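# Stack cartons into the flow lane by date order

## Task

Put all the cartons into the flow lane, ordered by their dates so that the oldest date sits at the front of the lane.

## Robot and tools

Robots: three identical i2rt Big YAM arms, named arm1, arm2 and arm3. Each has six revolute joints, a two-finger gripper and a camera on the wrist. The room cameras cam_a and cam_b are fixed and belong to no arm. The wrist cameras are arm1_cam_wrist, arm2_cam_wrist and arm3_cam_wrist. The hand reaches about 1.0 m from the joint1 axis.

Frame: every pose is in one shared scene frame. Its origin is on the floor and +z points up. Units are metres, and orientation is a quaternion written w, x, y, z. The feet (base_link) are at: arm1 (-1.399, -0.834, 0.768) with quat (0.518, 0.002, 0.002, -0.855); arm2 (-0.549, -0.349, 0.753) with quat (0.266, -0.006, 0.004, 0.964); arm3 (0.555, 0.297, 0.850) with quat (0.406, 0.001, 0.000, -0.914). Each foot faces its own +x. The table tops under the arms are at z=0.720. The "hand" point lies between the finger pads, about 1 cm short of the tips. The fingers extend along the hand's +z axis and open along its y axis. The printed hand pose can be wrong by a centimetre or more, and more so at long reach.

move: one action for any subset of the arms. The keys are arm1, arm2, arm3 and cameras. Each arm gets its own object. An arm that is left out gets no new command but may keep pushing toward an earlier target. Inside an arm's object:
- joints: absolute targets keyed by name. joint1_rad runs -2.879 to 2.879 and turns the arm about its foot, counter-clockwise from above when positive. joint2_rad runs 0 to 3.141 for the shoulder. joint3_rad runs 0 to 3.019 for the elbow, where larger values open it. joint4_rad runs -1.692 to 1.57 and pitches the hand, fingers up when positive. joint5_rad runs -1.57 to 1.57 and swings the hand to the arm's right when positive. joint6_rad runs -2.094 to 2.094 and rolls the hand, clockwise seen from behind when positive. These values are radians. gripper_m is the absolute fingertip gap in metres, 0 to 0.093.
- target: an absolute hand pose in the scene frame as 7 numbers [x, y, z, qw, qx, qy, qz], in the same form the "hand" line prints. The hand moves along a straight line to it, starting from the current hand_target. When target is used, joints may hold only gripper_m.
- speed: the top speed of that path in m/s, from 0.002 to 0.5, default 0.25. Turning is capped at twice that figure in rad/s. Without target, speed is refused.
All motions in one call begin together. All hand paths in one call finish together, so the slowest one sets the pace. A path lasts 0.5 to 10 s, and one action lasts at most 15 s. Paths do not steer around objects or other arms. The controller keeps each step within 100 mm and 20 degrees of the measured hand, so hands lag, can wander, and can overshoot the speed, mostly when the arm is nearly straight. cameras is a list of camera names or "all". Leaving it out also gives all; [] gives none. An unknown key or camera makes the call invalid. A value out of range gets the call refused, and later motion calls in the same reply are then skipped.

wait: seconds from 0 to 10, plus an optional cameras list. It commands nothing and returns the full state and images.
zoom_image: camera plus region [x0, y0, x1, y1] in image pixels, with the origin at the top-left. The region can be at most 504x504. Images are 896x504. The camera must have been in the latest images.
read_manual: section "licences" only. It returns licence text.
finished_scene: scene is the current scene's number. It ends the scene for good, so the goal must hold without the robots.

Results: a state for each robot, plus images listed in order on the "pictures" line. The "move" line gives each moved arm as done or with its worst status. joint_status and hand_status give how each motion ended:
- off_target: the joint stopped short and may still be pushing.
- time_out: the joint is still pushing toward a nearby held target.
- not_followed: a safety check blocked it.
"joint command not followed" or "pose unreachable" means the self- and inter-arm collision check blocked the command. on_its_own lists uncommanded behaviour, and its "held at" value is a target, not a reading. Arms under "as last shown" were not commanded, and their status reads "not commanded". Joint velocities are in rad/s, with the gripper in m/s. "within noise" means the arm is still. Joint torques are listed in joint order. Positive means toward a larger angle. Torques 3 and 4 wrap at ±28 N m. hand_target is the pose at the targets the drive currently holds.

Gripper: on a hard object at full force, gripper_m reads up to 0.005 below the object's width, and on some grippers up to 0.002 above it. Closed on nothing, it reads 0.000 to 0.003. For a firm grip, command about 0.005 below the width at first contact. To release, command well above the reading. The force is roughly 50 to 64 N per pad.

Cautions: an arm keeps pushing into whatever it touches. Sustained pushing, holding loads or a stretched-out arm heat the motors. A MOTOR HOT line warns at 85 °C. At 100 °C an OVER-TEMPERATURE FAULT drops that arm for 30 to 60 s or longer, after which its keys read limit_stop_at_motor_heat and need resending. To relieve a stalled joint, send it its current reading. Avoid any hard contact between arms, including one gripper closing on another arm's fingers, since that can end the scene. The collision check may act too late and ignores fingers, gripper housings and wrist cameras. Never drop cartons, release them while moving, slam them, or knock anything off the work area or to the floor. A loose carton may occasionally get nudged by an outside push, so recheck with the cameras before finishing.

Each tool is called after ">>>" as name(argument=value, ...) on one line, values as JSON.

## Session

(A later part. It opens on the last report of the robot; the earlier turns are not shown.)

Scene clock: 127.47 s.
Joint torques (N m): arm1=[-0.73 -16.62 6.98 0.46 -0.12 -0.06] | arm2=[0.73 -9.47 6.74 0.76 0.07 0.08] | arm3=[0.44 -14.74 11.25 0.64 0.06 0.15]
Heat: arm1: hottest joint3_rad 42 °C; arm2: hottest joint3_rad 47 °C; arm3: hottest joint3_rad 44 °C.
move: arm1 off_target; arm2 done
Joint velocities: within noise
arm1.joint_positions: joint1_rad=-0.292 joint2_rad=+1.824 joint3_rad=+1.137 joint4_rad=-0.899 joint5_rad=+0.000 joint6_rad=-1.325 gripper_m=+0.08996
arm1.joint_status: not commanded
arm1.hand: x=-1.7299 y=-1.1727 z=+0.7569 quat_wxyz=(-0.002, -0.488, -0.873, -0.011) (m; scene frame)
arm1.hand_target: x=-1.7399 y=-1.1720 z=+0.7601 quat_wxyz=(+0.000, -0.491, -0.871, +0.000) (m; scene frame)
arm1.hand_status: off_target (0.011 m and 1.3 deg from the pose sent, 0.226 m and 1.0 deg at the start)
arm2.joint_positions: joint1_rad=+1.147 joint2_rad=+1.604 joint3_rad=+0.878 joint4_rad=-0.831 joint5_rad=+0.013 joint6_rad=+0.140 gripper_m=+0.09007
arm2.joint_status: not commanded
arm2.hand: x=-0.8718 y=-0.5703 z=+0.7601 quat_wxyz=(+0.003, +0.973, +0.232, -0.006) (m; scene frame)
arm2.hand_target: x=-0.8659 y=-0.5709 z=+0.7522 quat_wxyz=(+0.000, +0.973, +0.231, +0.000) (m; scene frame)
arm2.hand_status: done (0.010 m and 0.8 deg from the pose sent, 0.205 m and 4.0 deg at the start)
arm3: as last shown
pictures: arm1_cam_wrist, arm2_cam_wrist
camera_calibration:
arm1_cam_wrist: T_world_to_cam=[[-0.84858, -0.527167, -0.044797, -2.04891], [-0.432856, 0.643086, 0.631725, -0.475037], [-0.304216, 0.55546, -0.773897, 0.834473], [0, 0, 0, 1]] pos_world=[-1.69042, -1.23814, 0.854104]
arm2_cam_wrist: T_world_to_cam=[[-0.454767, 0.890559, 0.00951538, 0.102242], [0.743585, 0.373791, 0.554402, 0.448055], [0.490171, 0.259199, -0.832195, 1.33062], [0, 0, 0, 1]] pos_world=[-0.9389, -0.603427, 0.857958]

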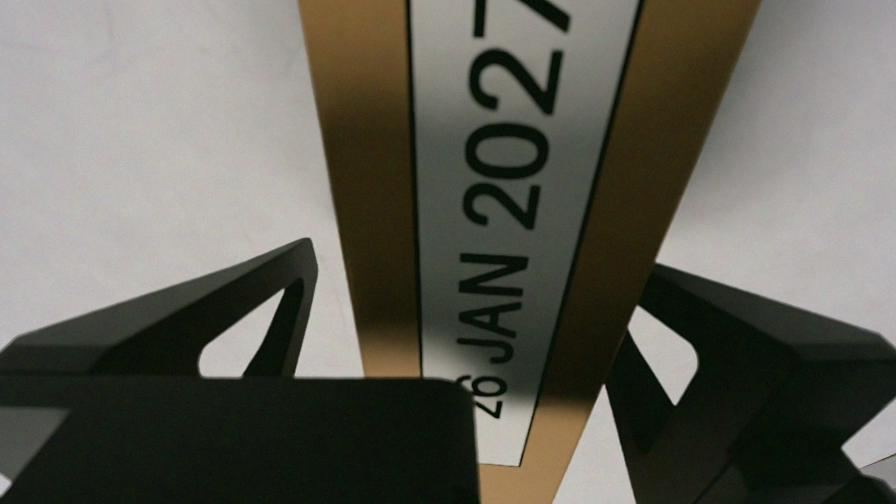

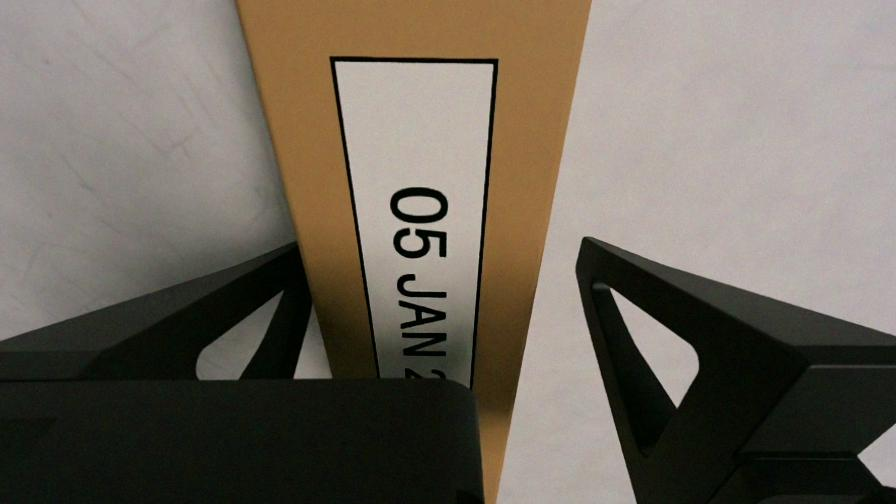

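>>> move(arm1={"target": [-1.742, -1.192, 0.757, 0, 0.491, 0.871, 0], "speed": 0.1}, arm2={"target": [-0.852, -0.570, 0.752, 0, 0.973, 0.231, 0], "speed": 0.1}, cameras=["arm1_cam_wrist", "arm2_cam_wrist"])

>>> move(arm1={"joints": {"gripper_m": 0.05}}, arm2={"joints": {"gripper_m": 0.05}}, cameras=[])

>>> move(arm1={"target": [-1.735, -1.175, 0.93, 0, 0.491, 0.871, 0], "speed": 0.25}, arm2={"target": [-0.856, -0.570, 0.96, 0, 0.973, 0.231, 0], "speed": 0.25}, cameras=[])

>>> move(arm1={"joints": {"joint1_rad": 2.2, "joint2_rad": 1.33, "joint3_rad": 1.15, "joint4_rad": -1.40, "joint5_rad": 0, "joint6_rad": 0}}, arm2={"joints": {"joint1_rad": -1.963, "joint2_rad": 1.885, "joint3_rad": 1.87, "joint4_rad": -1.501, "joint5_rad": 0, "joint6_rad": 0.64}}, cameras=["arm2_cam_wrist"])

Scene clock: 142.40 s.
Joint torques (N m): arm1=[1.32 -15.91 9.61 0.09 -0.11 0.1] | arm2=[0.67 -10.75 6.16 0.76 0.05 0.11] | arm3=[0.38 -14.56 11.3 0.7 0.07 0.14]
Heat: arm1: hottest joint3_rad 42 °C; arm2: hottest joint3_rad 46 °C; arm3: hottest joint3_rad 44 °C.
move: arm1 off_target; arm2 done
Joint velocities: within noise
arm1.joint_positions: joint1_rad=-0.292 joint2_rad=+1.846 joint3_rad=+1.148 joint4_rad=-0.900 joint5_rad=-0.001 joint6_rad=-1.318 gripper_m=+0.08996
arm1.joint_status: not commanded
arm1.hand: x=-1.7314 y=-1.1744 z=+0.7502 quat_wxyz=(-0.004, -0.491, -0.871, -0.016) (m; scene frame)
arm1.hand_target: x=-1.7414 y=-1.1917 z=+0.7575 quat_wxyz=(+0.000, -0.491, -0.871, +0.000) (m; scene frame)
arm1.hand_status: off_target (0.022 m and 1.9 deg from the pose sent, 0.023 m and 1.3 deg at the start)
arm2.joint_positions: joint1_rad=+1.166 joint2_rad=+1.597 joint3_rad=+0.850 joint4_rad=-0.822 joint5_rad=+0.013 joint6_rad=+0.159 gripper_m=+0.09007
arm2.joint_status: not commanded
arm2.hand: x=-0.8582 y=-0.5698 z=+0.7547 quat_wxyz=(+0.001, +0.973, +0.232, +0.000) (m; scene frame)
arm2.hand_target: x=-0.8521 y=-0.5699 z=+0.7520 quat_wxyz=(+0.000, +0.973, +0.231, +0.000) (m; scene frame)
arm2.hand_status: done (0.007 m and 0.1 deg from the pose sent, 0.021 m and 0.8 deg at the start)
arm3: as last shown
pictures: arm1_cam_wrist, arm2_cam_wrist
camera_calibration:
arm1_cam_wrist: T_world_to_cam=[[-0.852154, -0.52033, -0.0555945, -2.04158], [-0.433075, 0.641614, 0.633071, -0.473407], [-0.293736, 0.56355, -0.772095, 0.856005], [0, 0, 0, 1]] pos_world=[-1.69332, -1.24095, 0.847117]
arm2_cam_wrist: T_world_to_cam=[[-0.454718, 0.890565, 0.0111751, 0.1068], [0.737782, 0.36962, 0.564853, 0.42552], [0.498908, 0.265093, -0.825116, 1.32492], [0, 0, 0, 1]] pos_world=[-0.926392, -0.603621, 0.851665]

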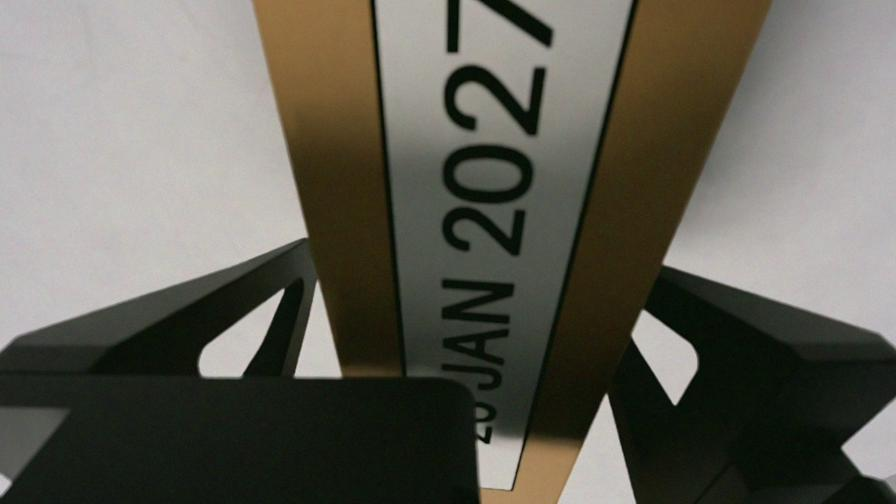

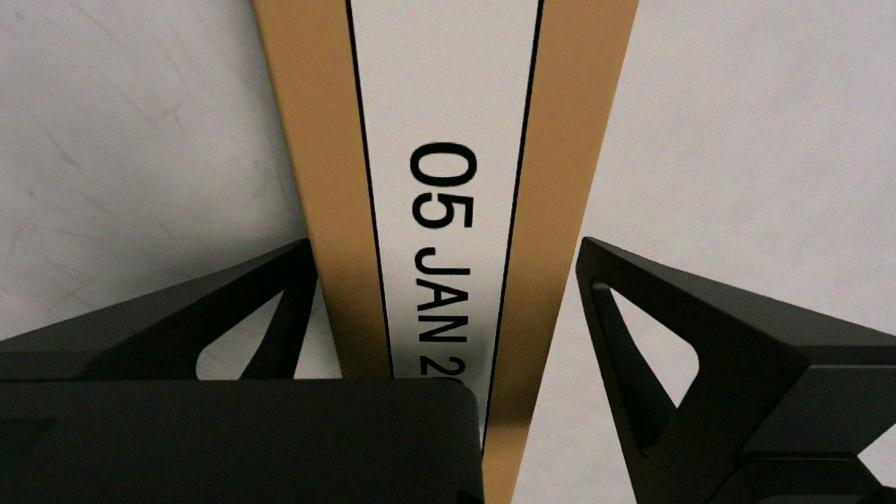

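Scene clock: 143.00 s.
Joint torques (N m): arm1=[1.2 -16.38 9.26 0.09 -0.02 0.08] | arm2=[0.67 -10.75 6.16 0.76 0.06 0.07] | arm3=[0.5 -14.8 11.33 0.68 0.05 0.14]
Heat: arm1: hottest joint3_rad 42 °C; arm2: hottest joint3_rad 46 °C; arm3: hottest joint3_rad 44 °C.
move: arm1 off_target; arm2 off_target
Joint velocities: within noise
arm1.joint_positions: joint1_rad=-0.292 joint2_rad=+1.849 joint3_rad=+1.153 joint4_rad=-0.899 joint5_rad=-0.003 joint6_rad=-1.313 gripper_m=+0.06019
arm1.joint_status: gripper_m off_target (ended at +0.06022, target +0.05000)
arm1.hand: x=-1.7326 y=-1.1761 z=+0.7503 quat_wxyz=(-0.004, -0.493, -0.870, -0.014) (m; scene frame)
arm1.hand_target: x=-1.7415 y=-1.1917 z=+0.7575 quat_wxyz=(+0.000, -0.491, -0.871, +0.000) (m; scene frame)
arm1.hand_status: not commanded
arm2.joint_positions: joint1_rad=+1.167 joint2_rad=+1.596 joint3_rad=+0.850 joint4_rad=-0.822 joint5_rad=+0.013 joint6_rad=+0.162 gripper_m=+0.06065
arm2.joint_status: gripper_m off_target (ended at +0.06067, target +0.05000)
arm2.hand: x=-0.8580 y=-0.5702 z=+0.7549 quat_wxyz=(+0.001, +0.973, +0.231, +0.000) (m; scene frame)
arm2.hand_target: x=-0.8521 y=-0.5699 z=+0.7521 quat_wxyz=(+0.000, +0.973, +0.231, +0.000) (m; scene frame)
arm2.hand_status: not commanded
arm3: as last shown
pictures: none
No camera images: "cameras" was empty.

Scene clock: 144.73 s.
Joint torques (N m): arm1=[0.15 -17.32 13.31 -0.57 -0.07 -0.08] | arm2=[0.79 -8.59 15.9 -0.32 0.03 0.09] | arm3=[0.32 -14.8 11.3 0.64 0.07 0.15]
Heat: arm1: hottest joint3_rad 42 °C; arm2: hottest joint3_rad 47 °C; arm3: hottest joint3_rad 44 °C.
move: arm1 off_target; arm2 off_target
Joint velocities: within noise
arm1.joint_positions: joint1_rad=-0.292 joint2_rad=+1.632 joint3_rad=+1.289 joint4_rad=-1.300 joint5_rad=-0.001 joint6_rad=-1.313 gripper_m=+0.06019
arm1.joint_status: not commanded
arm1.hand: x=-1.7166 y=-1.1597 z=+0.8956 quat_wxyz=(-0.009, -0.493, -0.869, -0.038) (m; scene frame)
arm1.hand_target: x=-1.7333 y=-1.1734 z=+0.9302 quat_wxyz=(+0.000, -0.491, -0.871, +0.000) (m; scene frame)
arm1.hand_status: off_target (0.042 m and 4.5 deg from the pose sent, 0.180 m and 1.7 deg at the start)
arm2.joint_positions: joint1_rad=+1.167 joint2_rad=+1.335 joint3_rad=+1.091 joint4_rad=-1.397 joint5_rad=+0.013 joint6_rad=+0.162 gripper_m=+0.06065
arm2.joint_status: not commanded
arm2.hand: x=-0.8373 y=-0.5520 z=+0.9298 quat_wxyz=(-0.013, +0.972, +0.231, +0.033) (m; scene frame)
arm2.hand_target: x=-0.8542 y=-0.5686 z=+0.9601 quat_wxyz=(+0.001, +0.973, +0.231, +0.000) (m; scene frame)
arm2.hand_status: off_target (0.040 m and 4.1 deg from the pose sent, 0.205 m and 0.1 deg at the start)
arm3: as last shown
pictures: none
No camera images: "cameras" was empty.

Scene clock: 149.10 s.
Joint torques (N m): arm1=[1.61 -13.86 9.68 -0.25 0.08 0.13] | arm2=[-13.45 -19.08 13.39 4.22 2.97 1.66] | arm3=[0.5 -14.62 11.25 0.66 0.06 0.14]
Heat: arm1: hottest joint3_rad 42 °C; arm2: hottest joint3_rad 48 °C; arm3: hottest joint3_rad 44 °C.
move: arm1 done; arm2 time_out
Joint velocities: within noise
arm1.joint_positions: joint1_rad=+2.190 joint2_rad=+1.361 joint3_rad=+1.133 joint4_rad=-1.391 joint5_rad=+0.000 joint6_rad=-0.008 gripper_m=+0.06022
arm1.joint_status: all done
arm1.hand: x=-1.0327 y=-0.7847 z=+0.9520 quat_wxyz=(+0.022, +0.073, -0.997, -0.001) (m; scene frame)
arm1.hand_target: x=-1.0319 y=-0.7810 z=+0.9690 quat_wxyz=(+0.003, +0.074, -0.997, -0.002) (m; scene frame)
arm1.hand_status: not commanded
arm2.joint_positions: joint1_rad=-1.772 joint2_rad=+1.897 joint3_rad=+1.823 joint4_rad=-1.595 joint5_rad=-0.073 joint6_rad=+0.466 gripper_m=+0.06066
arm2.joint_status: joint1_rad time_out (moved -2.939 of -3.130); joint4_rad time_out (moved -0.198 of -0.104); joint5_rad time_out (moved -0.086 of -0.013); joint6_rad time_out (moved +0.304 of +0.478); the others done
arm2.on_its_own: joint1_rad reads -1.772 and still pushes toward -1.963 since a time_out; joint4_rad reads -1.595 and still pushes toward -1.501 since a time_out; joint5_rad reads -0.073 and still pushes toward +0.000 since a time_out; joint6_rad reads +0.466 and still pushes toward +0.640 since a time_out
arm2.hand: x=-0.1787 y=+0.0779 z=+0.9464 quat_wxyz=(+0.058, +0.179, -0.982, +0.007) (m; scene frame)
arm2.hand_target: x=-0.0699 y=+0.0103 z=+0.9718 quat_wxyz=(-0.027, +0.000, -1.000, -0.011) (m; scene frame)
arm2.hand_status: not commanded
arm3: as last shown
pictures: arm2_cam_wrist
camera_calibration:
arm2_cam_wrist: T_world_to_cam=[[0.357496, -0.933894, 0.00617577, 0.128857], [-0.705492, -0.265718, 0.65702, -0.719134], [-0.611946, -0.239239, -0.753848, 0.745556], [0, 0, 0, 1]] pos_world=[-0.0971693, 0.107617, 1.03373]

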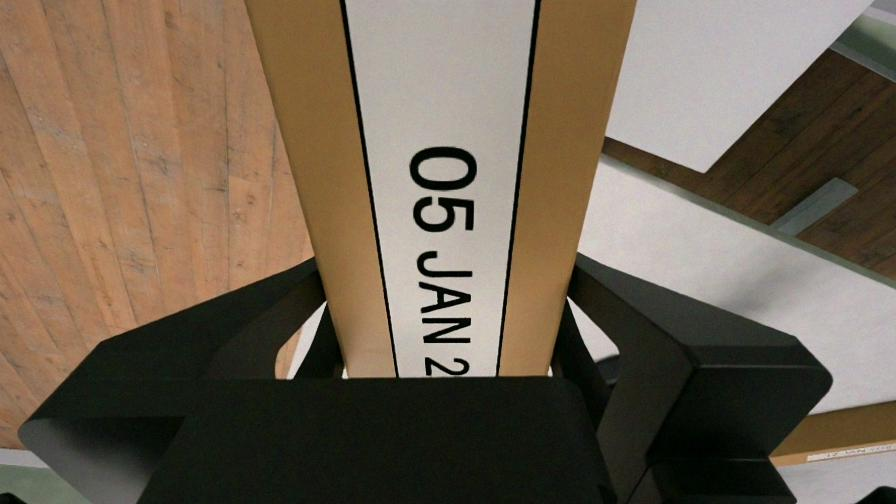

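>>> move(arm1={"joints": {"joint1_rad": 2.54, "joint2_rad": 1.86, "joint3_rad": 1.85, "joint4_rad": -1.48, "joint5_rad": 0, "joint6_rad": 0}}, arm2={"joints": {"joint1_rad": -1.72, "joint2_rad": 1.5, "joint3_rad": 1.5, "joint4_rad": -1.4, "joint5_rad": 0, "joint6_rad": 0.88}}, cameras=["arm2_cam_wrist"])

>>> move(arm1={"target": [-0.862, -0.541, 0.81, 0, -0.2478, 0.9688, 0], "speed": 0.25}, arm2={"target": [-0.15, 0.0, 0.975, 0, 0, 1, 0], "speed": 0.2}, cameras=["arm2_cam_wrist", "arm3_cam_wrist"])

Scene clock: 167.03 s.
Joint torques (N m): arm1=[0.5 -23.71 13.72 -0.13 0.08 0.09] | arm2=[-0.32 -13.63 10.14 0.85 0.09 0.08] | arm3=[0.67 -14.74 11.32 0.62 0.05 0.15]
Heat: arm1: hottest joint3_rad 44 °C; arm2: hottest joint3_rad 49 °C; arm3: hottest joint3_rad 45 °C.
move: arm1 done; arm2 done
Joint velocities: within noise
arm1.joint_positions: joint1_rad=+2.548 joint2_rad=+1.900 joint3_rad=+1.780 joint4_rad=-1.473 joint5_rad=+0.000 joint6_rad=-0.006 gripper_m=+0.06022
arm1.joint_status: all done
arm1.hand: x=-0.8868 y=-0.5579 z=+0.9460 quat_wxyz=(+0.009, +0.248, -0.969, +0.000) (m; scene frame)
arm1.hand_target: x=-0.8719 y=-0.5557 z=+0.9955 quat_wxyz=(-0.041, +0.241, -0.969, -0.012) (m; scene frame)
arm1.hand_status: not commanded
arm2.joint_positions: joint1_rad=-1.718 joint2_rad=+1.508 joint3_rad=+1.500 joint4_rad=-1.405 joint5_rad=+0.000 joint6_rad=+0.868 gripper_m=+0.06067
arm2.joint_status: all done
arm2.hand: x=-0.2426 y=+0.0299 z=+1.0181 quat_wxyz=(-0.055, +0.008, -0.997, -0.054) (m; scene frame)
arm2.hand_target: x=-0.2415 y=+0.0295 z=+1.0224 quat_wxyz=(-0.059, +0.002, -0.996, -0.060) (m; scene frame)
arm2.hand_status: not commanded
arm3: as last shown
pictures: arm2_cam_wrist
camera_calibration:
arm2_cam_wrist: T_world_to_cam=[[0.0261398, -0.995222, -0.0940765, 0.129887], [-0.880944, -0.0674147, 0.468394, -0.680552], [-0.472498, 0.0706324, -0.878497, 0.900608], [0, 0, 0, 1]] pos_world=[-0.177388, 0.019775, 1.12217]

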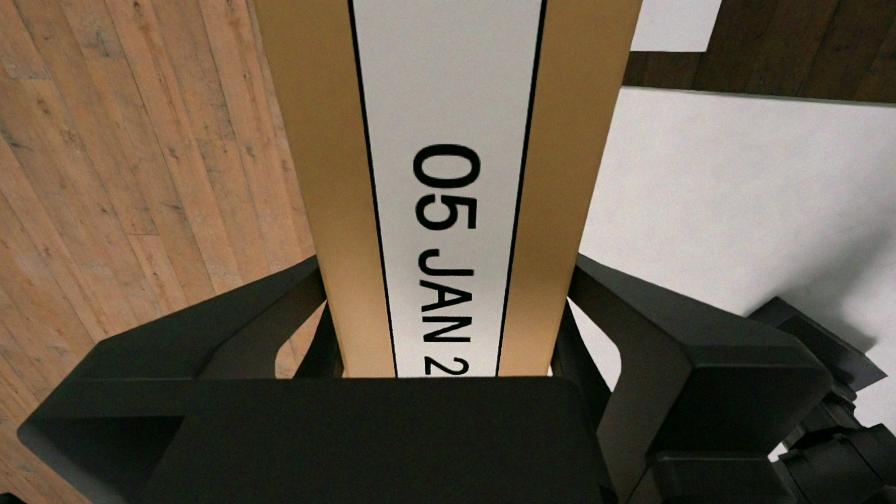

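Scene clock: 168.67 s.
Joint torques (N m): arm1=[1.38 -25.64 9.24 0.38 0.12 0.11] | arm2=[-0.56 -15.44 16.4 -0.35 -0.01 -0.08] | arm3=[0.38 -14.56 11.26 0.72 0.05 0.13]
Heat: arm1: hottest joint3_rad 44 °C; arm2: hottest joint3_rad 49 °C; arm3: hottest joint3_rad 45 °C.
move: arm1 off_target; arm2 off_target
Joint velocities: within noise
arm1.joint_positions: joint1_rad=+2.548 joint2_rad=+2.101 joint3_rad=+1.640 joint4_rad=-1.189 joint5_rad=+0.002 joint6_rad=-0.006 gripper_m=+0.06022
arm1.joint_status: not commanded
arm1.hand: x=-0.8756 y=-0.5516 z=+0.7782 quat_wxyz=(+0.037, +0.248, -0.968, +0.008) (m; scene frame)
arm1.hand_target: x=-0.8629 y=-0.5414 z=+0.8102 quat_wxyz=(+0.000, +0.248, -0.969, +0.000) (m; scene frame)
arm1.hand_status: off_target (0.036 m and 4.3 deg from the pose sent, 0.139 m and 1.0 deg at the start)
arm2.joint_positions: joint1_rad=-1.888 joint2_rad=+1.723 joint3_rad=+1.565 joint4_rad=-1.489 joint5_rad=-0.013 joint6_rad=+0.721 gripper_m=+0.06067
arm2.joint_status: not commanded
arm2.hand: x=-0.1701 y=-0.0146 z=+0.9423 quat_wxyz=(+0.028, -0.004, -0.999, +0.026) (m; scene frame)
arm2.hand_target: x=-0.1521 y=-0.0018 z=+0.9752 quat_wxyz=(-0.001, +0.000, -1.000, +0.000) (m; scene frame)
arm2.hand_status: off_target (0.041 m and 4.4 deg from the pose sent, 0.106 m and 8.9 deg at the start)
arm3.joint_positions: joint1_rad=-0.069 joint2_rad=+1.527 joint3_rad=+1.102 joint4_rad=-1.133 joint5_rad=+0.001 joint6_rad=+0.763 gripper_m=+0.09009
arm3.joint_status: not commanded
arm3.hand: x=+0.2485 y=+0.0034 z=+0.9579 quat_wxyz=(-0.004, -1.000, -0.002, +0.004) (m; scene frame)
arm3.hand_target: x=+0.2450 y=-0.0028 z=+0.9541 quat_wxyz=(-0.005, -1.000, +0.000, +0.004) (m; scene frame)
arm3.hand_status: not commanded
pictures: arm2_cam_wrist, arm3_cam_wrist
camera_calibration:
arm2_cam_wrist: T_world_to_cam=[[-0.000384868, -0.99795, 0.0640035, -0.076883], [-0.791828, 0.0393939, 0.609472, -0.700343], [-0.610744, -0.0504452, -0.79022, 0.762904], [0, 0, 0, 1]] pos_world=[-0.0886415, -0.0106513, 1.03462]
arm3_cam_wrist: T_world_to_cam=[[0.0115215, 0.999872, -0.0110764, 0.00516369], [0.807915, -0.00278156, 0.589292, -0.763377], [0.589186, -0.0157383, -0.807844, 0.750517], [0, 0, 0, 1]] pos_world=[0.17449, 0.00452545, 1.05621]

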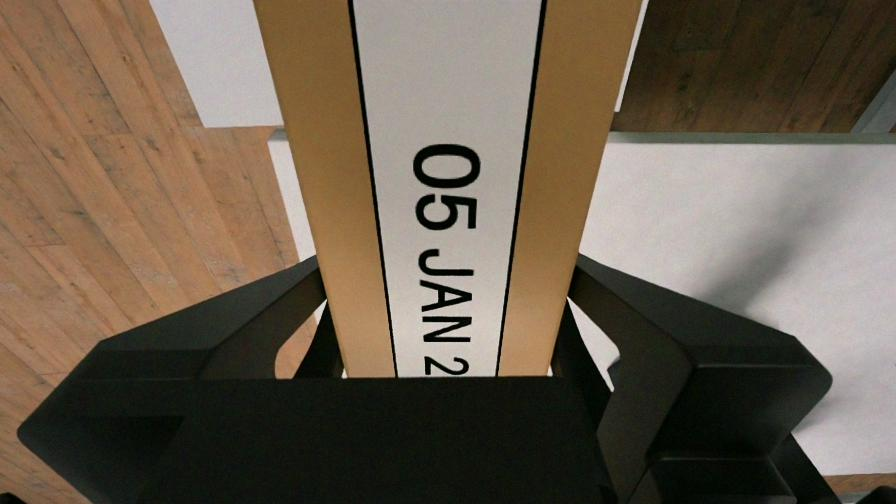

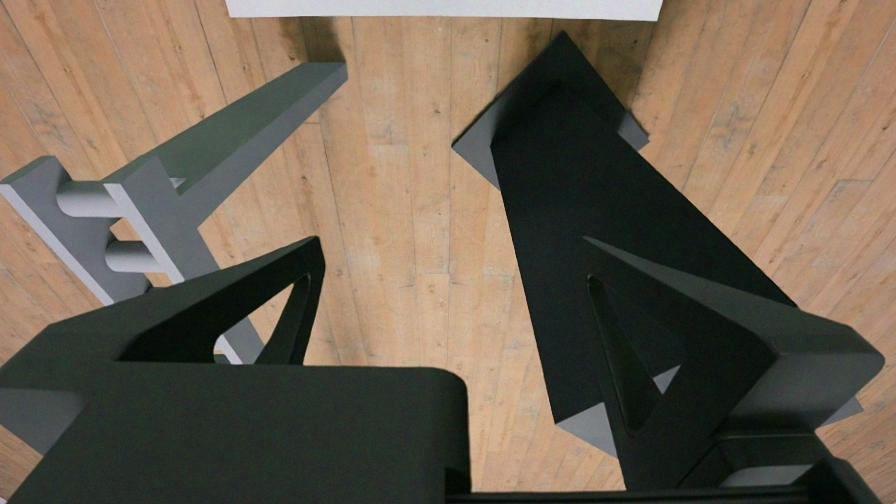

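>>> move(arm1={"target": [-0.862, -0.548, 0.785, 0, -0.2478, 0.9688, 0], "speed": 0.2}, arm2={"target": [0.014, 0.002, 0.835, 0, 0, 1, 0], "speed": 0.2}, cameras=[])

>>> move(arm1={"target": [-0.863, -0.549, 0.772, 0, -0.2478, 0.9688, 0], "speed": 0.1}, arm2={"target": [0.012, 0.001, 0.81, 0, 0, 1, 0], "speed": 0.12}, cameras=["arm2_cam_wrist"])

Scene clock: 174.80 s.
Joint torques (N m): arm1=[0.5 -23.88 8.18 0.43 0.15 0] | arm2=[-0.5 -22.01 15.79 -0.24 -0.06 -0.11] | arm3=[0.44 -14.8 11.29 0.61 0.06 0.15]
Heat: arm1: hottest joint3_rad 43 °C; arm2: hottest joint3_rad 52 °C; arm3: hottest joint3_rad 45 °C.
move: arm1 off_target; arm2 off_target
Joint velocities: within noise
arm1.joint_positions: joint1_rad=+2.548 joint2_rad=+2.101 joint3_rad=+1.616 joint4_rad=-1.132 joint5_rad=+0.002 joint6_rad=-0.006 gripper_m=+0.06022
arm1.joint_status: not commanded
arm1.hand: x=-0.8718 y=-0.5495 z=+0.7698 quat_wxyz=(+0.020, +0.248, -0.968, +0.004) (m; scene frame)
arm1.hand_target: x=-0.8623 y=-0.5481 z=+0.7851 quat_wxyz=(+0.000, +0.248, -0.969, +0.000) (m; scene frame)
arm1.hand_status: off_target (0.018 m and 2.3 deg from the pose sent, 0.016 m and 4.3 deg at the start)
arm2.joint_positions: joint1_rad=-2.045 joint2_rad=+2.163 joint3_rad=+1.858 joint4_rad=-1.348 joint5_rad=-0.012 joint6_rad=+0.564 gripper_m=+0.06067
arm2.joint_status: not commanded
arm2.hand: x=-0.0120 y=-0.0121 z=+0.8014 quat_wxyz=(+0.033, -0.004, -0.999, +0.023) (m; scene frame)
arm2.hand_target: x=+0.0115 y=+0.0005 z=+0.8359 quat_wxyz=(-0.001, +0.000, -1.000, +0.000) (m; scene frame)
arm2.hand_status: off_target (0.045 m and 4.6 deg from the pose sent, 0.214 m and 4.4 deg at the start)
arm3: as last shown
pictures: none
No camera images: "cameras" was empty.

Scene clock: 175.93 s.
Joint torques (N m): arm1=[0.5 -22.77 7.79 0.43 0.15 -0.01] | arm2=[-0.44 -21.77 12.7 0.44 -0.06 -0.11] | arm3=[0.44 -14.8 11.25 0.72 0.07 0.16]
Heat: arm1: hottest joint3_rad 43 °C; arm2: hottest joint3_rad 52 °C; arm3: hottest joint3_rad 45 °C.
move: arm1 done; arm2 off_target
Joint velocities: within noise
arm1.joint_positions: joint1_rad=+2.548 joint2_rad=+2.101 joint3_rad=+1.605 joint4_rad=-1.102 joint5_rad=+0.002 joint6_rad=-0.006 gripper_m=+0.06022
arm1.joint_status: not commanded
arm1.hand: x=-0.8695 y=-0.5483 z=+0.7658 quat_wxyz=(+0.011, +0.248, -0.969, +0.002) (m; scene frame)
arm1.hand_target: x=-0.8630 y=-0.5490 z=+0.7721 quat_wxyz=(+0.000, +0.248, -0.969, +0.000) (m; scene frame)
arm1.hand_status: done (0.009 m and 1.3 deg from the pose sent, 0.009 m and 2.3 deg at the start)
arm2.joint_positions: joint1_rad=-2.045 joint2_rad=+2.177 joint3_rad=+1.858 joint4_rad=-1.309 joint5_rad=-0.012 joint6_rad=+0.564 gripper_m=+0.06067
arm2.joint_status: not commanded
arm2.hand: x=-0.0048 y=-0.0078 z=+0.7920 quat_wxyz=(+0.023, -0.004, -1.000, +0.016) (m; scene frame)
arm2.hand_target: x=+0.0112 y=+0.0005 z=+0.8106 quat_wxyz=(+0.000, +0.000, -1.000, +0.000) (m; scene frame)
arm2.hand_status: off_target (0.026 m and 3.2 deg from the pose sent, 0.029 m and 4.6 deg at the start)
arm3: as last shown
pictures: arm2_cam_wrist
camera_calibration:
arm2_cam_wrist: T_world_to_cam=[[-0.00218266, -0.999017, 0.044284, -0.0447695], [-0.798169, 0.0284186, 0.601763, -0.472267], [-0.60243, -0.0340327, -0.797446, 0.751312], [0, 0, 0, 1]] pos_world=[0.0755661, -0.00573513, 0.885306]

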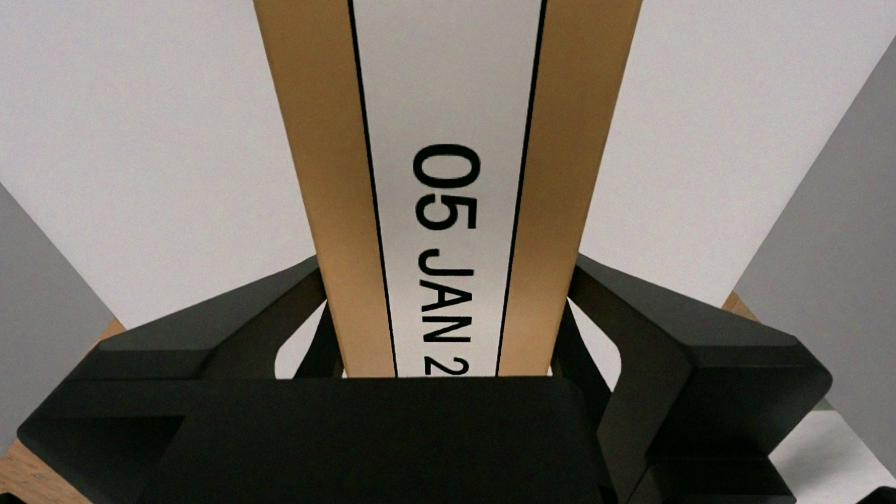

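>>> move(arm1={"target": [-0.8635, -0.549, 0.76, 0, -0.2478, 0.9688, 0], "speed": 0.06}, arm2={"target": [0.012, 0.002, 0.79, 0, 0, 1, 0], "speed": 0.08}, cameras=[])

>>> move(arm1={"target": [-0.864, -0.549, 0.752, 0, -0.2478, 0.9688, 0], "speed": 0.06}, arm2={"target": [0.008, 0.002, 0.774, 0, 0, 1, 0], "speed": 0.06}, cameras=["arm2_cam_wrist"])

Scene clock: 180.00 s.
Joint torques (N m): arm1=[0.56 -21.6 7.64 0.42 0.14 -0.01] | arm2=[-0.32 -21.6 11.18 0.43 -0.06 -0.1] | arm3=[0.5 -14.62 11.25 0.65 0.05 0.15]
Heat: arm1: hottest joint3_rad 43 °C; arm2: hottest joint3_rad 53 °C; arm3: hottest joint3_rad 45 °C.
move: arm1 done; arm2 off_target
Joint velocities: within noise
arm1.joint_positions: joint1_rad=+2.548 joint2_rad=+2.101 joint3_rad=+1.596 joint4_rad=-1.076 joint5_rad=+0.002 joint6_rad=-0.006 gripper_m=+0.06022
arm1.joint_status: not commanded
arm1.hand: x=-0.8675 y=-0.5471 z=+0.7627 quat_wxyz=(+0.003, +0.248, -0.969, +0.000) (m; scene frame)
arm1.hand_target: x=-0.8635 y=-0.5490 z=+0.7601 quat_wxyz=(+0.000, +0.248, -0.969, +0.000) (m; scene frame)
arm1.hand_status: done (0.005 m and 0.4 deg from the pose sent, 0.008 m and 1.3 deg at the start)
arm2.joint_positions: joint1_rad=-2.045 joint2_rad=+2.190 joint3_rad=+1.858 joint4_rad=-1.269 joint5_rad=-0.012 joint6_rad=+0.564 gripper_m=+0.06067
arm2.joint_status: not commanded
arm2.hand: x=+0.0026 y=-0.0034 z=+0.7835 quat_wxyz=(+0.011, -0.004, -1.000, +0.009) (m; scene frame)
arm2.hand_target: x=+0.0118 y=+0.0019 z=+0.7901 quat_wxyz=(+0.000, +0.000, -1.000, +0.000) (m; scene frame)
arm2.hand_status: off_target (0.013 m and 1.7 deg from the pose sent, 0.020 m and 3.2 deg at the start)
arm3: as last shown
pictures: none
No camera images: "cameras" was empty.

Scene clock: 180.97 s.
Joint torques (N m): arm1=[0.56 -20.84 7.5 0.43 0.14 0] | arm2=[-0.09 -21.13 8.77 0.79 -0.09 -0.07] | arm3=[0.5 -14.8 11.29 0.61 0.06 0.13]
Heat: arm1: hottest joint3_rad 43 °C; arm2: hottest joint3_rad 53 °C; arm3: hottest joint3_rad 45 °C.
move: arm1 done; arm2 done
Joint velocities: within noise
arm1.joint_positions: joint1_rad=+2.548 joint2_rad=+2.101 joint3_rad=+1.589 joint4_rad=-1.059 joint5_rad=+0.002 joint6_rad=-0.007 gripper_m=+0.06022
arm1.joint_status: not commanded
arm1.hand: x=-0.8664 y=-0.5465 z=+0.7604 quat_wxyz=(-0.002, +0.249, -0.969, -0.001) (m; scene frame)
arm1.hand_target: x=-0.8642 y=-0.5491 z=+0.7520 quat_wxyz=(+0.000, +0.248, -0.969, +0.000) (m; scene frame)
arm1.hand_status: done (0.009 m and 0.3 deg from the pose sent, 0.011 m and 0.4 deg at the start)
arm2.joint_positions: joint1_rad=-2.045 joint2_rad=+2.194 joint3_rad=+1.858 joint4_rad=-1.234 joint5_rad=-0.012 joint6_rad=+0.564 gripper_m=+0.06067
arm2.joint_status: not commanded
arm2.hand: x=+0.0095 y=+0.0010 z=+0.7810 quat_wxyz=(-0.002, -0.004, -1.000, +0.000) (m; scene frame)
arm2.hand_target: x=+0.0080 y=+0.0021 z=+0.7741 quat_wxyz=(+0.000, +0.000, -1.000, +0.000) (m; scene frame)
arm2.hand_status: done (0.007 m and 0.5 deg from the pose sent, 0.012 m and 1.7 deg at the start)
arm3: as last shown
pictures: arm2_cam_wrist
camera_calibration:
arm2_cam_wrist: T_world_to_cam=[[-0.00274835, -0.999904, 0.0135594, -0.0115824], [-0.826896, 0.00989754, 0.562268, -0.423252], [-0.562349, -0.00966686, -0.826844, 0.773939], [0, 0, 0, 1]] pos_world=[0.0852067, 0.0000893722, 0.878065]

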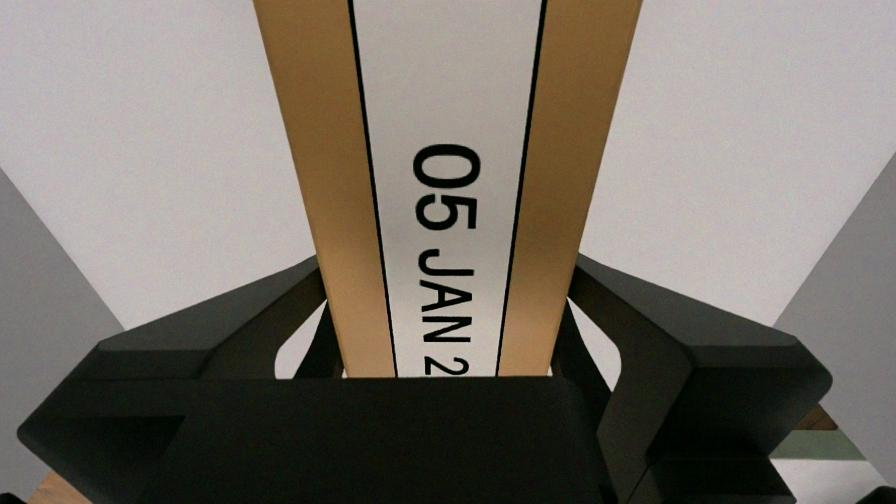

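>>> move(arm1={"target": [-0.8655, -0.5475, 0.756, 0, -0.2478, 0.9688, 0], "speed": 0.05, "joints": {"gripper_m": 0.09}}, arm2={"target": [0.0085, 0.002, 0.779, 0, 0, 1, 0], "speed": 0.05, "joints": {"gripper_m": 0.09}}, cameras=[])

>>> move(arm1={"target": [-0.8655, -0.549, 0.94, 0, -0.2478, 0.9688, 0], "speed": 0.25}, arm2={"target": [-0.10, 0.0, 0.94, 0, 0, 1, 0], "speed": 0.25}, cameras=["arm1_cam_wrist"])

>>> move(arm1={"joints": {"joint1_rad": 1.0, "joint2_rad": 1.5, "joint3_rad": 1.5, "joint4_rad": -1.4, "joint5_rad": 0, "joint6_rad": 0}}, arm2={"joints": {"joint1_rad": -1.0, "joint2_rad": 1.35, "joint3_rad": 1.2, "joint4_rad": -1.36, "joint5_rad": 0, "joint6_rad": 0.3}}, cameras=[])

>>> move(arm2={"joints": {"joint1_rad": 2.179, "joint2_rad": 1.553, "joint3_rad": 1.345, "joint4_rad": -1.355, "joint5_rad": 0, "joint6_rad": -0.841}}, arm3={"target": [-0.018, -0.006, 0.93, 0, 1, 0, 0], "speed": 0.25}, cameras=["arm2_cam_wrist", "arm3_cam_wrist"])

Scene clock: 202.83 s.
Joint torques (N m): arm1=[0.79 -21.77 7.6 0.21 0.13 0.05] | arm2=[-0.09 -21.25 9.58 0.29 -0.05 -0.07] | arm3=[0.44 -14.56 11.28 0.65 0.05 0.14]
Heat: arm1: hottest joint3_rad 41 °C; arm2: hottest joint3_rad 53 °C; arm3: hottest joint3_rad 45 °C.
move: arm1 done; arm2 done
Joint velocities: within noise
arm1.joint_positions: joint1_rad=+2.548 joint2_rad=+2.105 joint3_rad=+1.589 joint4_rad=-1.059 joint5_rad=+0.002 joint6_rad=-0.007 gripper_m=+0.08992
arm1.joint_status: all done
arm1.hand: x=-0.8668 y=-0.5468 z=+0.7579 quat_wxyz=(+0.000, +0.249, -0.968, -0.001) (m; scene frame)
arm1.hand_target: x=-0.8655 y=-0.5475 z=+0.7560 quat_wxyz=(+0.000, +0.248, -0.969, +0.000) (m; scene frame)
arm1.hand_status: done (0.002 m and 0.2 deg from the pose sent, 0.005 m and 0.3 deg at the start)
arm2.joint_positions: joint1_rad=-2.045 joint2_rad=+2.193 joint3_rad=+1.858 joint4_rad=-1.234 joint5_rad=-0.013 joint6_rad=+0.564 gripper_m=+0.08994
arm2.joint_status: all done
arm2.hand: x=+0.0096 y=+0.0012 z=+0.7817 quat_wxyz=(-0.002, -0.004, -1.000, +0.000) (m; scene frame)
arm2.hand_target: x=+0.0085 y=+0.0021 z=+0.7790 quat_wxyz=(+0.000, +0.000, -1.000, +0.000) (m; scene frame)
arm2.hand_status: done (0.003 m and 0.5 deg from the pose sent, 0.002 m and 0.5 deg at the start)
arm3: as last shown
pictures: none
No camera images: "cameras" was empty.

Scene clock: 204.53 s.
Joint torques (N m): arm1=[0.67 -20.66 12.75 -0.34 0.13 0.04] | arm2=[0.15 -16.44 8.51 -0.01 -0.04 0.1] | arm3=[0.44 -14.74 11.28 0.64 0.05 0.15]
Heat: arm1: hottest joint3_rad 42 °C; arm2: hottest joint3_rad 52 °C; arm3: hottest joint3_rad 45 °C.
move: arm1 off_target; arm2 off_target
Joint velocities: within noise
arm1.joint_positions: joint1_rad=+2.548 joint2_rad=+1.944 joint3_rad=+1.788 joint4_rad=-1.456 joint5_rad=+0.002 joint6_rad=-0.007 gripper_m=+0.08992
arm1.joint_status: not commanded
arm1.hand: x=-0.8795 y=-0.5544 z=+0.9238 quat_wxyz=(+0.018, +0.249, -0.968, +0.004) (m; scene frame)
arm1.hand_target: x=-0.8664 y=-0.5495 z=+0.9401 quat_wxyz=(+0.000, +0.248, -0.969, +0.000) (m; scene frame)
arm1.hand_status: off_target (0.022 m and 2.1 deg from the pose sent, 0.182 m and 0.2 deg at the start)
arm2.joint_positions: joint1_rad=-1.954 joint2_rad=+1.833 joint3_rad=+1.746 joint4_rad=-1.447 joint5_rad=-0.013 joint6_rad=+0.641 gripper_m=+0.08994
arm2.joint_status: not commanded
arm2.hand: x=-0.0930 y=+0.0017 z=+0.9531 quat_wxyz=(-0.015, +0.004, -1.000, -0.010) (m; scene frame)
arm2.hand_target: x=-0.1000 y=-0.0001 z=+0.9404 quat_wxyz=(+0.000, +0.000, -1.000, +0.000) (m; scene frame)
arm2.hand_status: off_target (0.015 m and 2.2 deg from the pose sent, 0.193 m and 0.5 deg at the start)
arm3: as last shown
pictures: arm1_cam_wrist
camera_calibration:
arm1_cam_wrist: T_world_to_cam=[[0.485363, -0.87391, -0.0265338, -0.0298172], [-0.652116, -0.382062, 0.654808, -1.39248], [-0.582381, -0.300517, -0.755329, 0.142445], [0, 0, 0, 1]] pos_world=[-0.810628, -0.515263, 1.01861]

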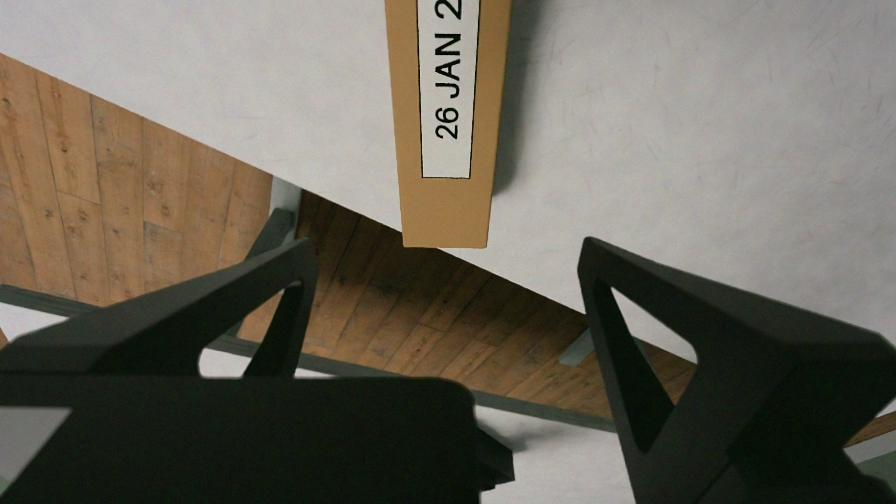

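Scene clock: 206.40 s.
Joint torques (N m): arm1=[-0.73 -15.33 9.39 0.59 0.05 0.11] | arm2=[0.26 -8.76 8.66 0.75 0.07 -0.12] | arm3=[0.44 -14.86 11.29 0.66 0.07 0.14]
Heat: arm1: hottest joint3_rad 42 °C; arm2: hottest joint3_rad 52 °C; arm3: hottest joint3_rad 45 °C.
move: arm1 done; arm2 done
Joint velocities: within noise
arm1.joint_positions: joint1_rad=+1.007 joint2_rad=+1.506 joint3_rad=+1.496 joint4_rad=-1.406 joint5_rad=+0.000 joint6_rad=-0.007 gripper_m=+0.08994
arm1.joint_status: all done
arm1.hand: x=-1.1561 y=-1.2550 z=+1.0321 quat_wxyz=(-0.067, -0.495, -0.866, +0.036) (m; scene frame)
arm1.hand_target: x=-1.1583 y=-1.2582 z=+1.0367 quat_wxyz=(-0.073, -0.501, -0.862, +0.040) (m; scene frame)
arm1.hand_status: not commanded
arm2.joint_positions: joint1_rad=-1.005 joint2_rad=+1.343 joint3_rad=+1.217 joint4_rad=-1.366 joint5_rad=-0.002 joint6_rad=+0.310 gripper_m=+0.08996
arm2.joint_status: all done
arm2.hand: x=-0.5612 y=+0.0541 z=+0.9699 quat_wxyz=(-0.022, +0.600, -0.799, -0.025) (m; scene frame)
arm2.hand_target: x=-0.5627 y=+0.0510 z=+0.9607 quat_wxyz=(-0.018, +0.606, -0.795, -0.017) (m; scene frame)
arm2.hand_status: not commanded
arm3: as last shown
pictures: none
No camera images: "cameras" was empty.

Scene clock: 208.90 s.
Joint torques (N m): arm1=[0.21 -15.38 9.36 0.57 0.05 0.11] | arm2=[-0.09 -12.63 12.08 -0.1 -0.07 -0.11] | arm3=[0.15 -25.05 14.68 0.02 0.07 -0.02]
Heat: arm1: hottest joint3_rad 42 °C; arm2: hottest joint3_rad 52 °C; arm3: hottest joint3_rad 45 °C.
move: arm2 done; arm3 off_target
Joint velocities: within noise
arm1: as last shown
arm2.joint_positions: joint1_rad=+2.179 joint2_rad=+1.558 joint3_rad=+1.314 joint4_rad=-1.348 joint5_rad=+0.000 joint6_rad=-0.831 gripper_m=+0.09004
arm2.joint_status: all done
arm2.hand: x=-0.5199 y=-0.7964 z=+0.9304 quat_wxyz=(+0.002, +0.330, +0.944, +0.006) (m; scene frame)
arm2.hand_target: x=-0.5194 y=-0.8044 z=+0.9443 quat_wxyz=(+0.008, +0.325, +0.946, -0.007) (m; scene frame)
arm2.hand_status: not commanded
arm3.joint_positions: joint1_rad=-0.347 joint2_rad=+2.081 joint3_rad=+1.827 joint4_rad=-1.314 joint5_rad=+0.001 joint6_rad=+0.497 gripper_m=+0.09009
arm3.joint_status: not commanded
arm3.hand: x=-0.0076 y=-0.0012 z=+0.9347 quat_wxyz=(+0.000, -1.000, +0.004, +0.000) (m; scene frame)
arm3.hand_target: x=-0.0175 y=-0.0057 z=+0.9299 quat_wxyz=(+0.000, -1.000, +0.000, +0.000) (m; scene frame)
arm3.hand_status: off_target (0.012 m and 0.4 deg from the pose sent, 0.268 m and 0.7 deg at the start)
pictures: arm2_cam_wrist, arm3_cam_wrist
camera_calibration:
arm2_cam_wrist: T_world_to_cam=[[-0.618624, -0.785687, 0.000263375, -0.94952], [-0.648265, 0.510613, 0.564825, -0.44792], [-0.44391, 0.349244, -0.825211, 0.937958], [0, 0, 0, 1]] pos_world=[-0.461398, -0.844888, 1.02726]
arm3_cam_wrist: T_world_to_cam=[[0.0233881, 0.999723, -0.00270595, 0.0048126], [0.80316, -0.0171778, 0.595515, -0.548724], [0.595303, -0.0161013, -0.80334, 0.878383], [0, 0, 0, 1]] pos_world=[-0.0823041, -0.0000939842, 1.03243]

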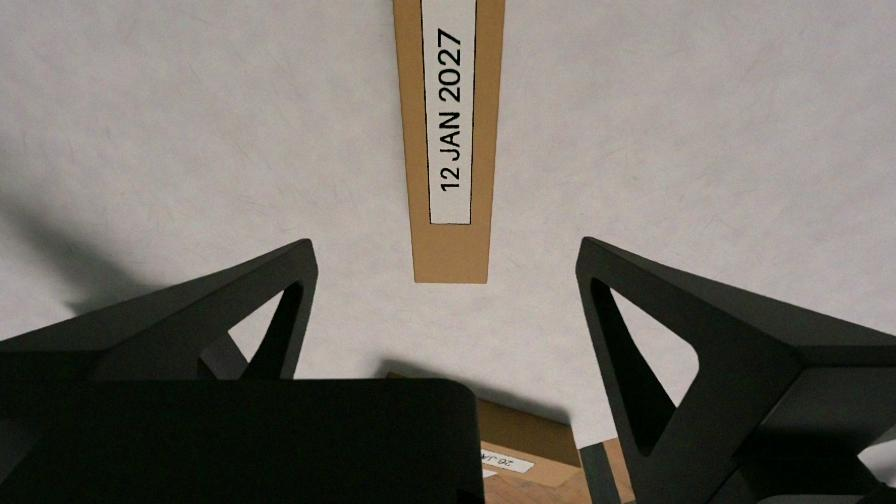

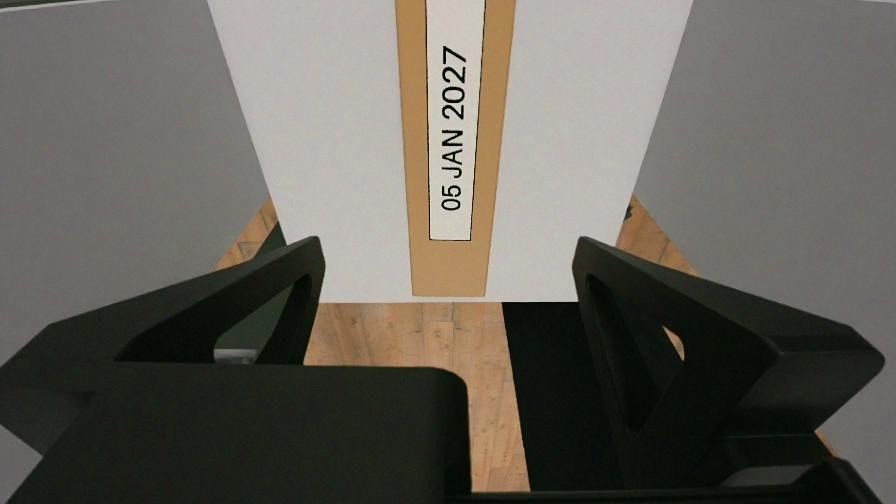

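>>> move(arm2={"target": [-0.518, -0.806, 0.752, 0, 0.3239, 0.9461, 0], "speed": 0.2}, arm3={"target": [-0.006, -0.004, 0.787, 0, 1, 0, 0], "speed": 0.2}, cameras=["arm2_cam_wrist", "arm3_cam_wrist"])

Scene clock: 216.27 s.
Joint torques (N m): arm1=[0.21 -15.33 9.36 0.59 0.05 0.11] | arm2=[0.15 -12.92 6.97 0.79 -0.02 -0.11] | arm3=[0.62 -25.93 9.87 0.76 0.06 0.03]
Heat: arm1: hottest joint3_rad 42 °C; arm2: hottest joint3_rad 53 °C; arm3: hottest joint3_rad 45 °C.
move: arm2 done; arm3 off_target
Joint velocities: within noise
arm1: as last shown
arm2.joint_positions: joint1_rad=+2.179 joint2_rad=+1.772 joint3_rad=+1.094 joint4_rad=-0.892 joint5_rad=+0.007 joint6_rad=-0.831 gripper_m=+0.09004
arm2.joint_status: not commanded
arm2.hand: x=-0.5188 y=-0.8099 z=+0.7611 quat_wxyz=(+0.003, +0.330, +0.944, -0.006) (m; scene frame)
arm2.hand_target: x=-0.5180 y=-0.8058 z=+0.7521 quat_wxyz=(+0.000, +0.324, +0.946, +0.000) (m; scene frame)
arm2.hand_status: done (0.010 m and 1.0 deg from the pose sent, 0.179 m and 1.0 deg at the start)
arm3.joint_positions: joint1_rad=-0.347 joint2_rad=+2.213 joint3_rad=+1.686 joint4_rad=-1.026 joint5_rad=+0.001 joint6_rad=+0.497 gripper_m=+0.09009
arm3.joint_status: not commanded
arm3.hand: x=-0.0082 y=-0.0016 z=+0.8038 quat_wxyz=(-0.004, -1.000, +0.004, +0.007) (m; scene frame)
arm3.hand_target: x=-0.0057 y=-0.0038 z=+0.7873 quat_wxyz=(+0.000, -1.000, +0.000, +0.000) (m; scene frame)
arm3.hand_status: off_target (0.017 m and 1.0 deg from the pose sent, 0.148 m and 0.4 deg at the start)
pictures: arm2_cam_wrist, arm3_cam_wrist
camera_calibration:
arm2_cam_wrist: T_world_to_cam=[[-0.618759, -0.785294, 0.0212433, -0.97514], [-0.644907, 0.523214, 0.557084, -0.326839], [-0.448589, 0.331001, -0.830185, 0.790154], [0, 0, 0, 1]] pos_world=[-0.459703, -0.856306, 0.858765]
arm3_cam_wrist: T_world_to_cam=[[0.0232795, 0.999679, -0.010032, 0.0107474], [0.810896, -0.0130122, 0.585046, -0.461693], [0.584728, -0.0217545, -0.810938, 0.77957], [0, 0, 0, 1]] pos_world=[-0.0817013, 0.00020756, 0.902403]

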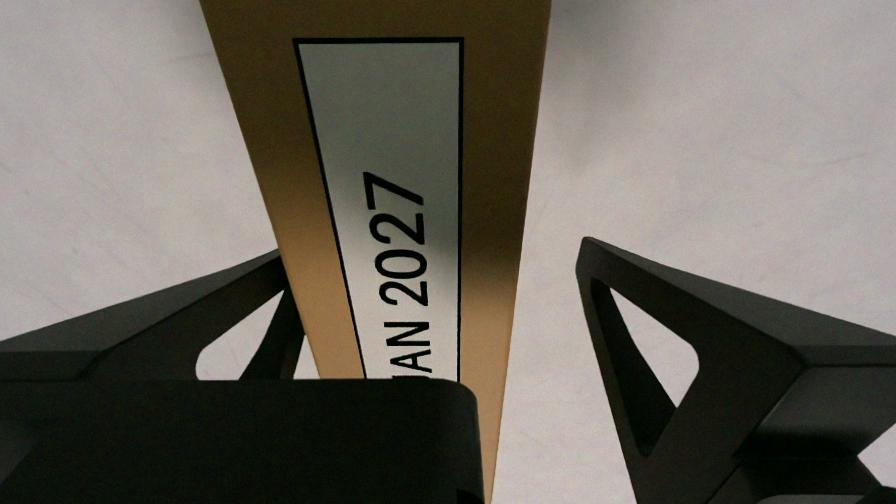

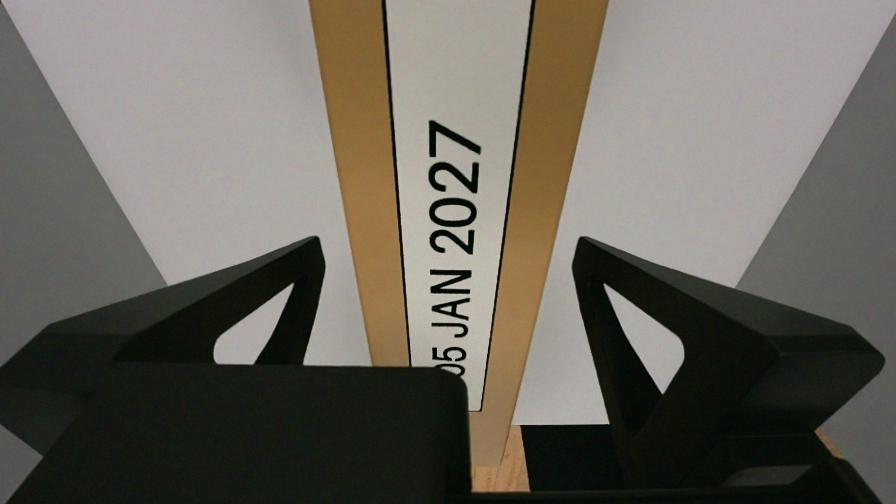

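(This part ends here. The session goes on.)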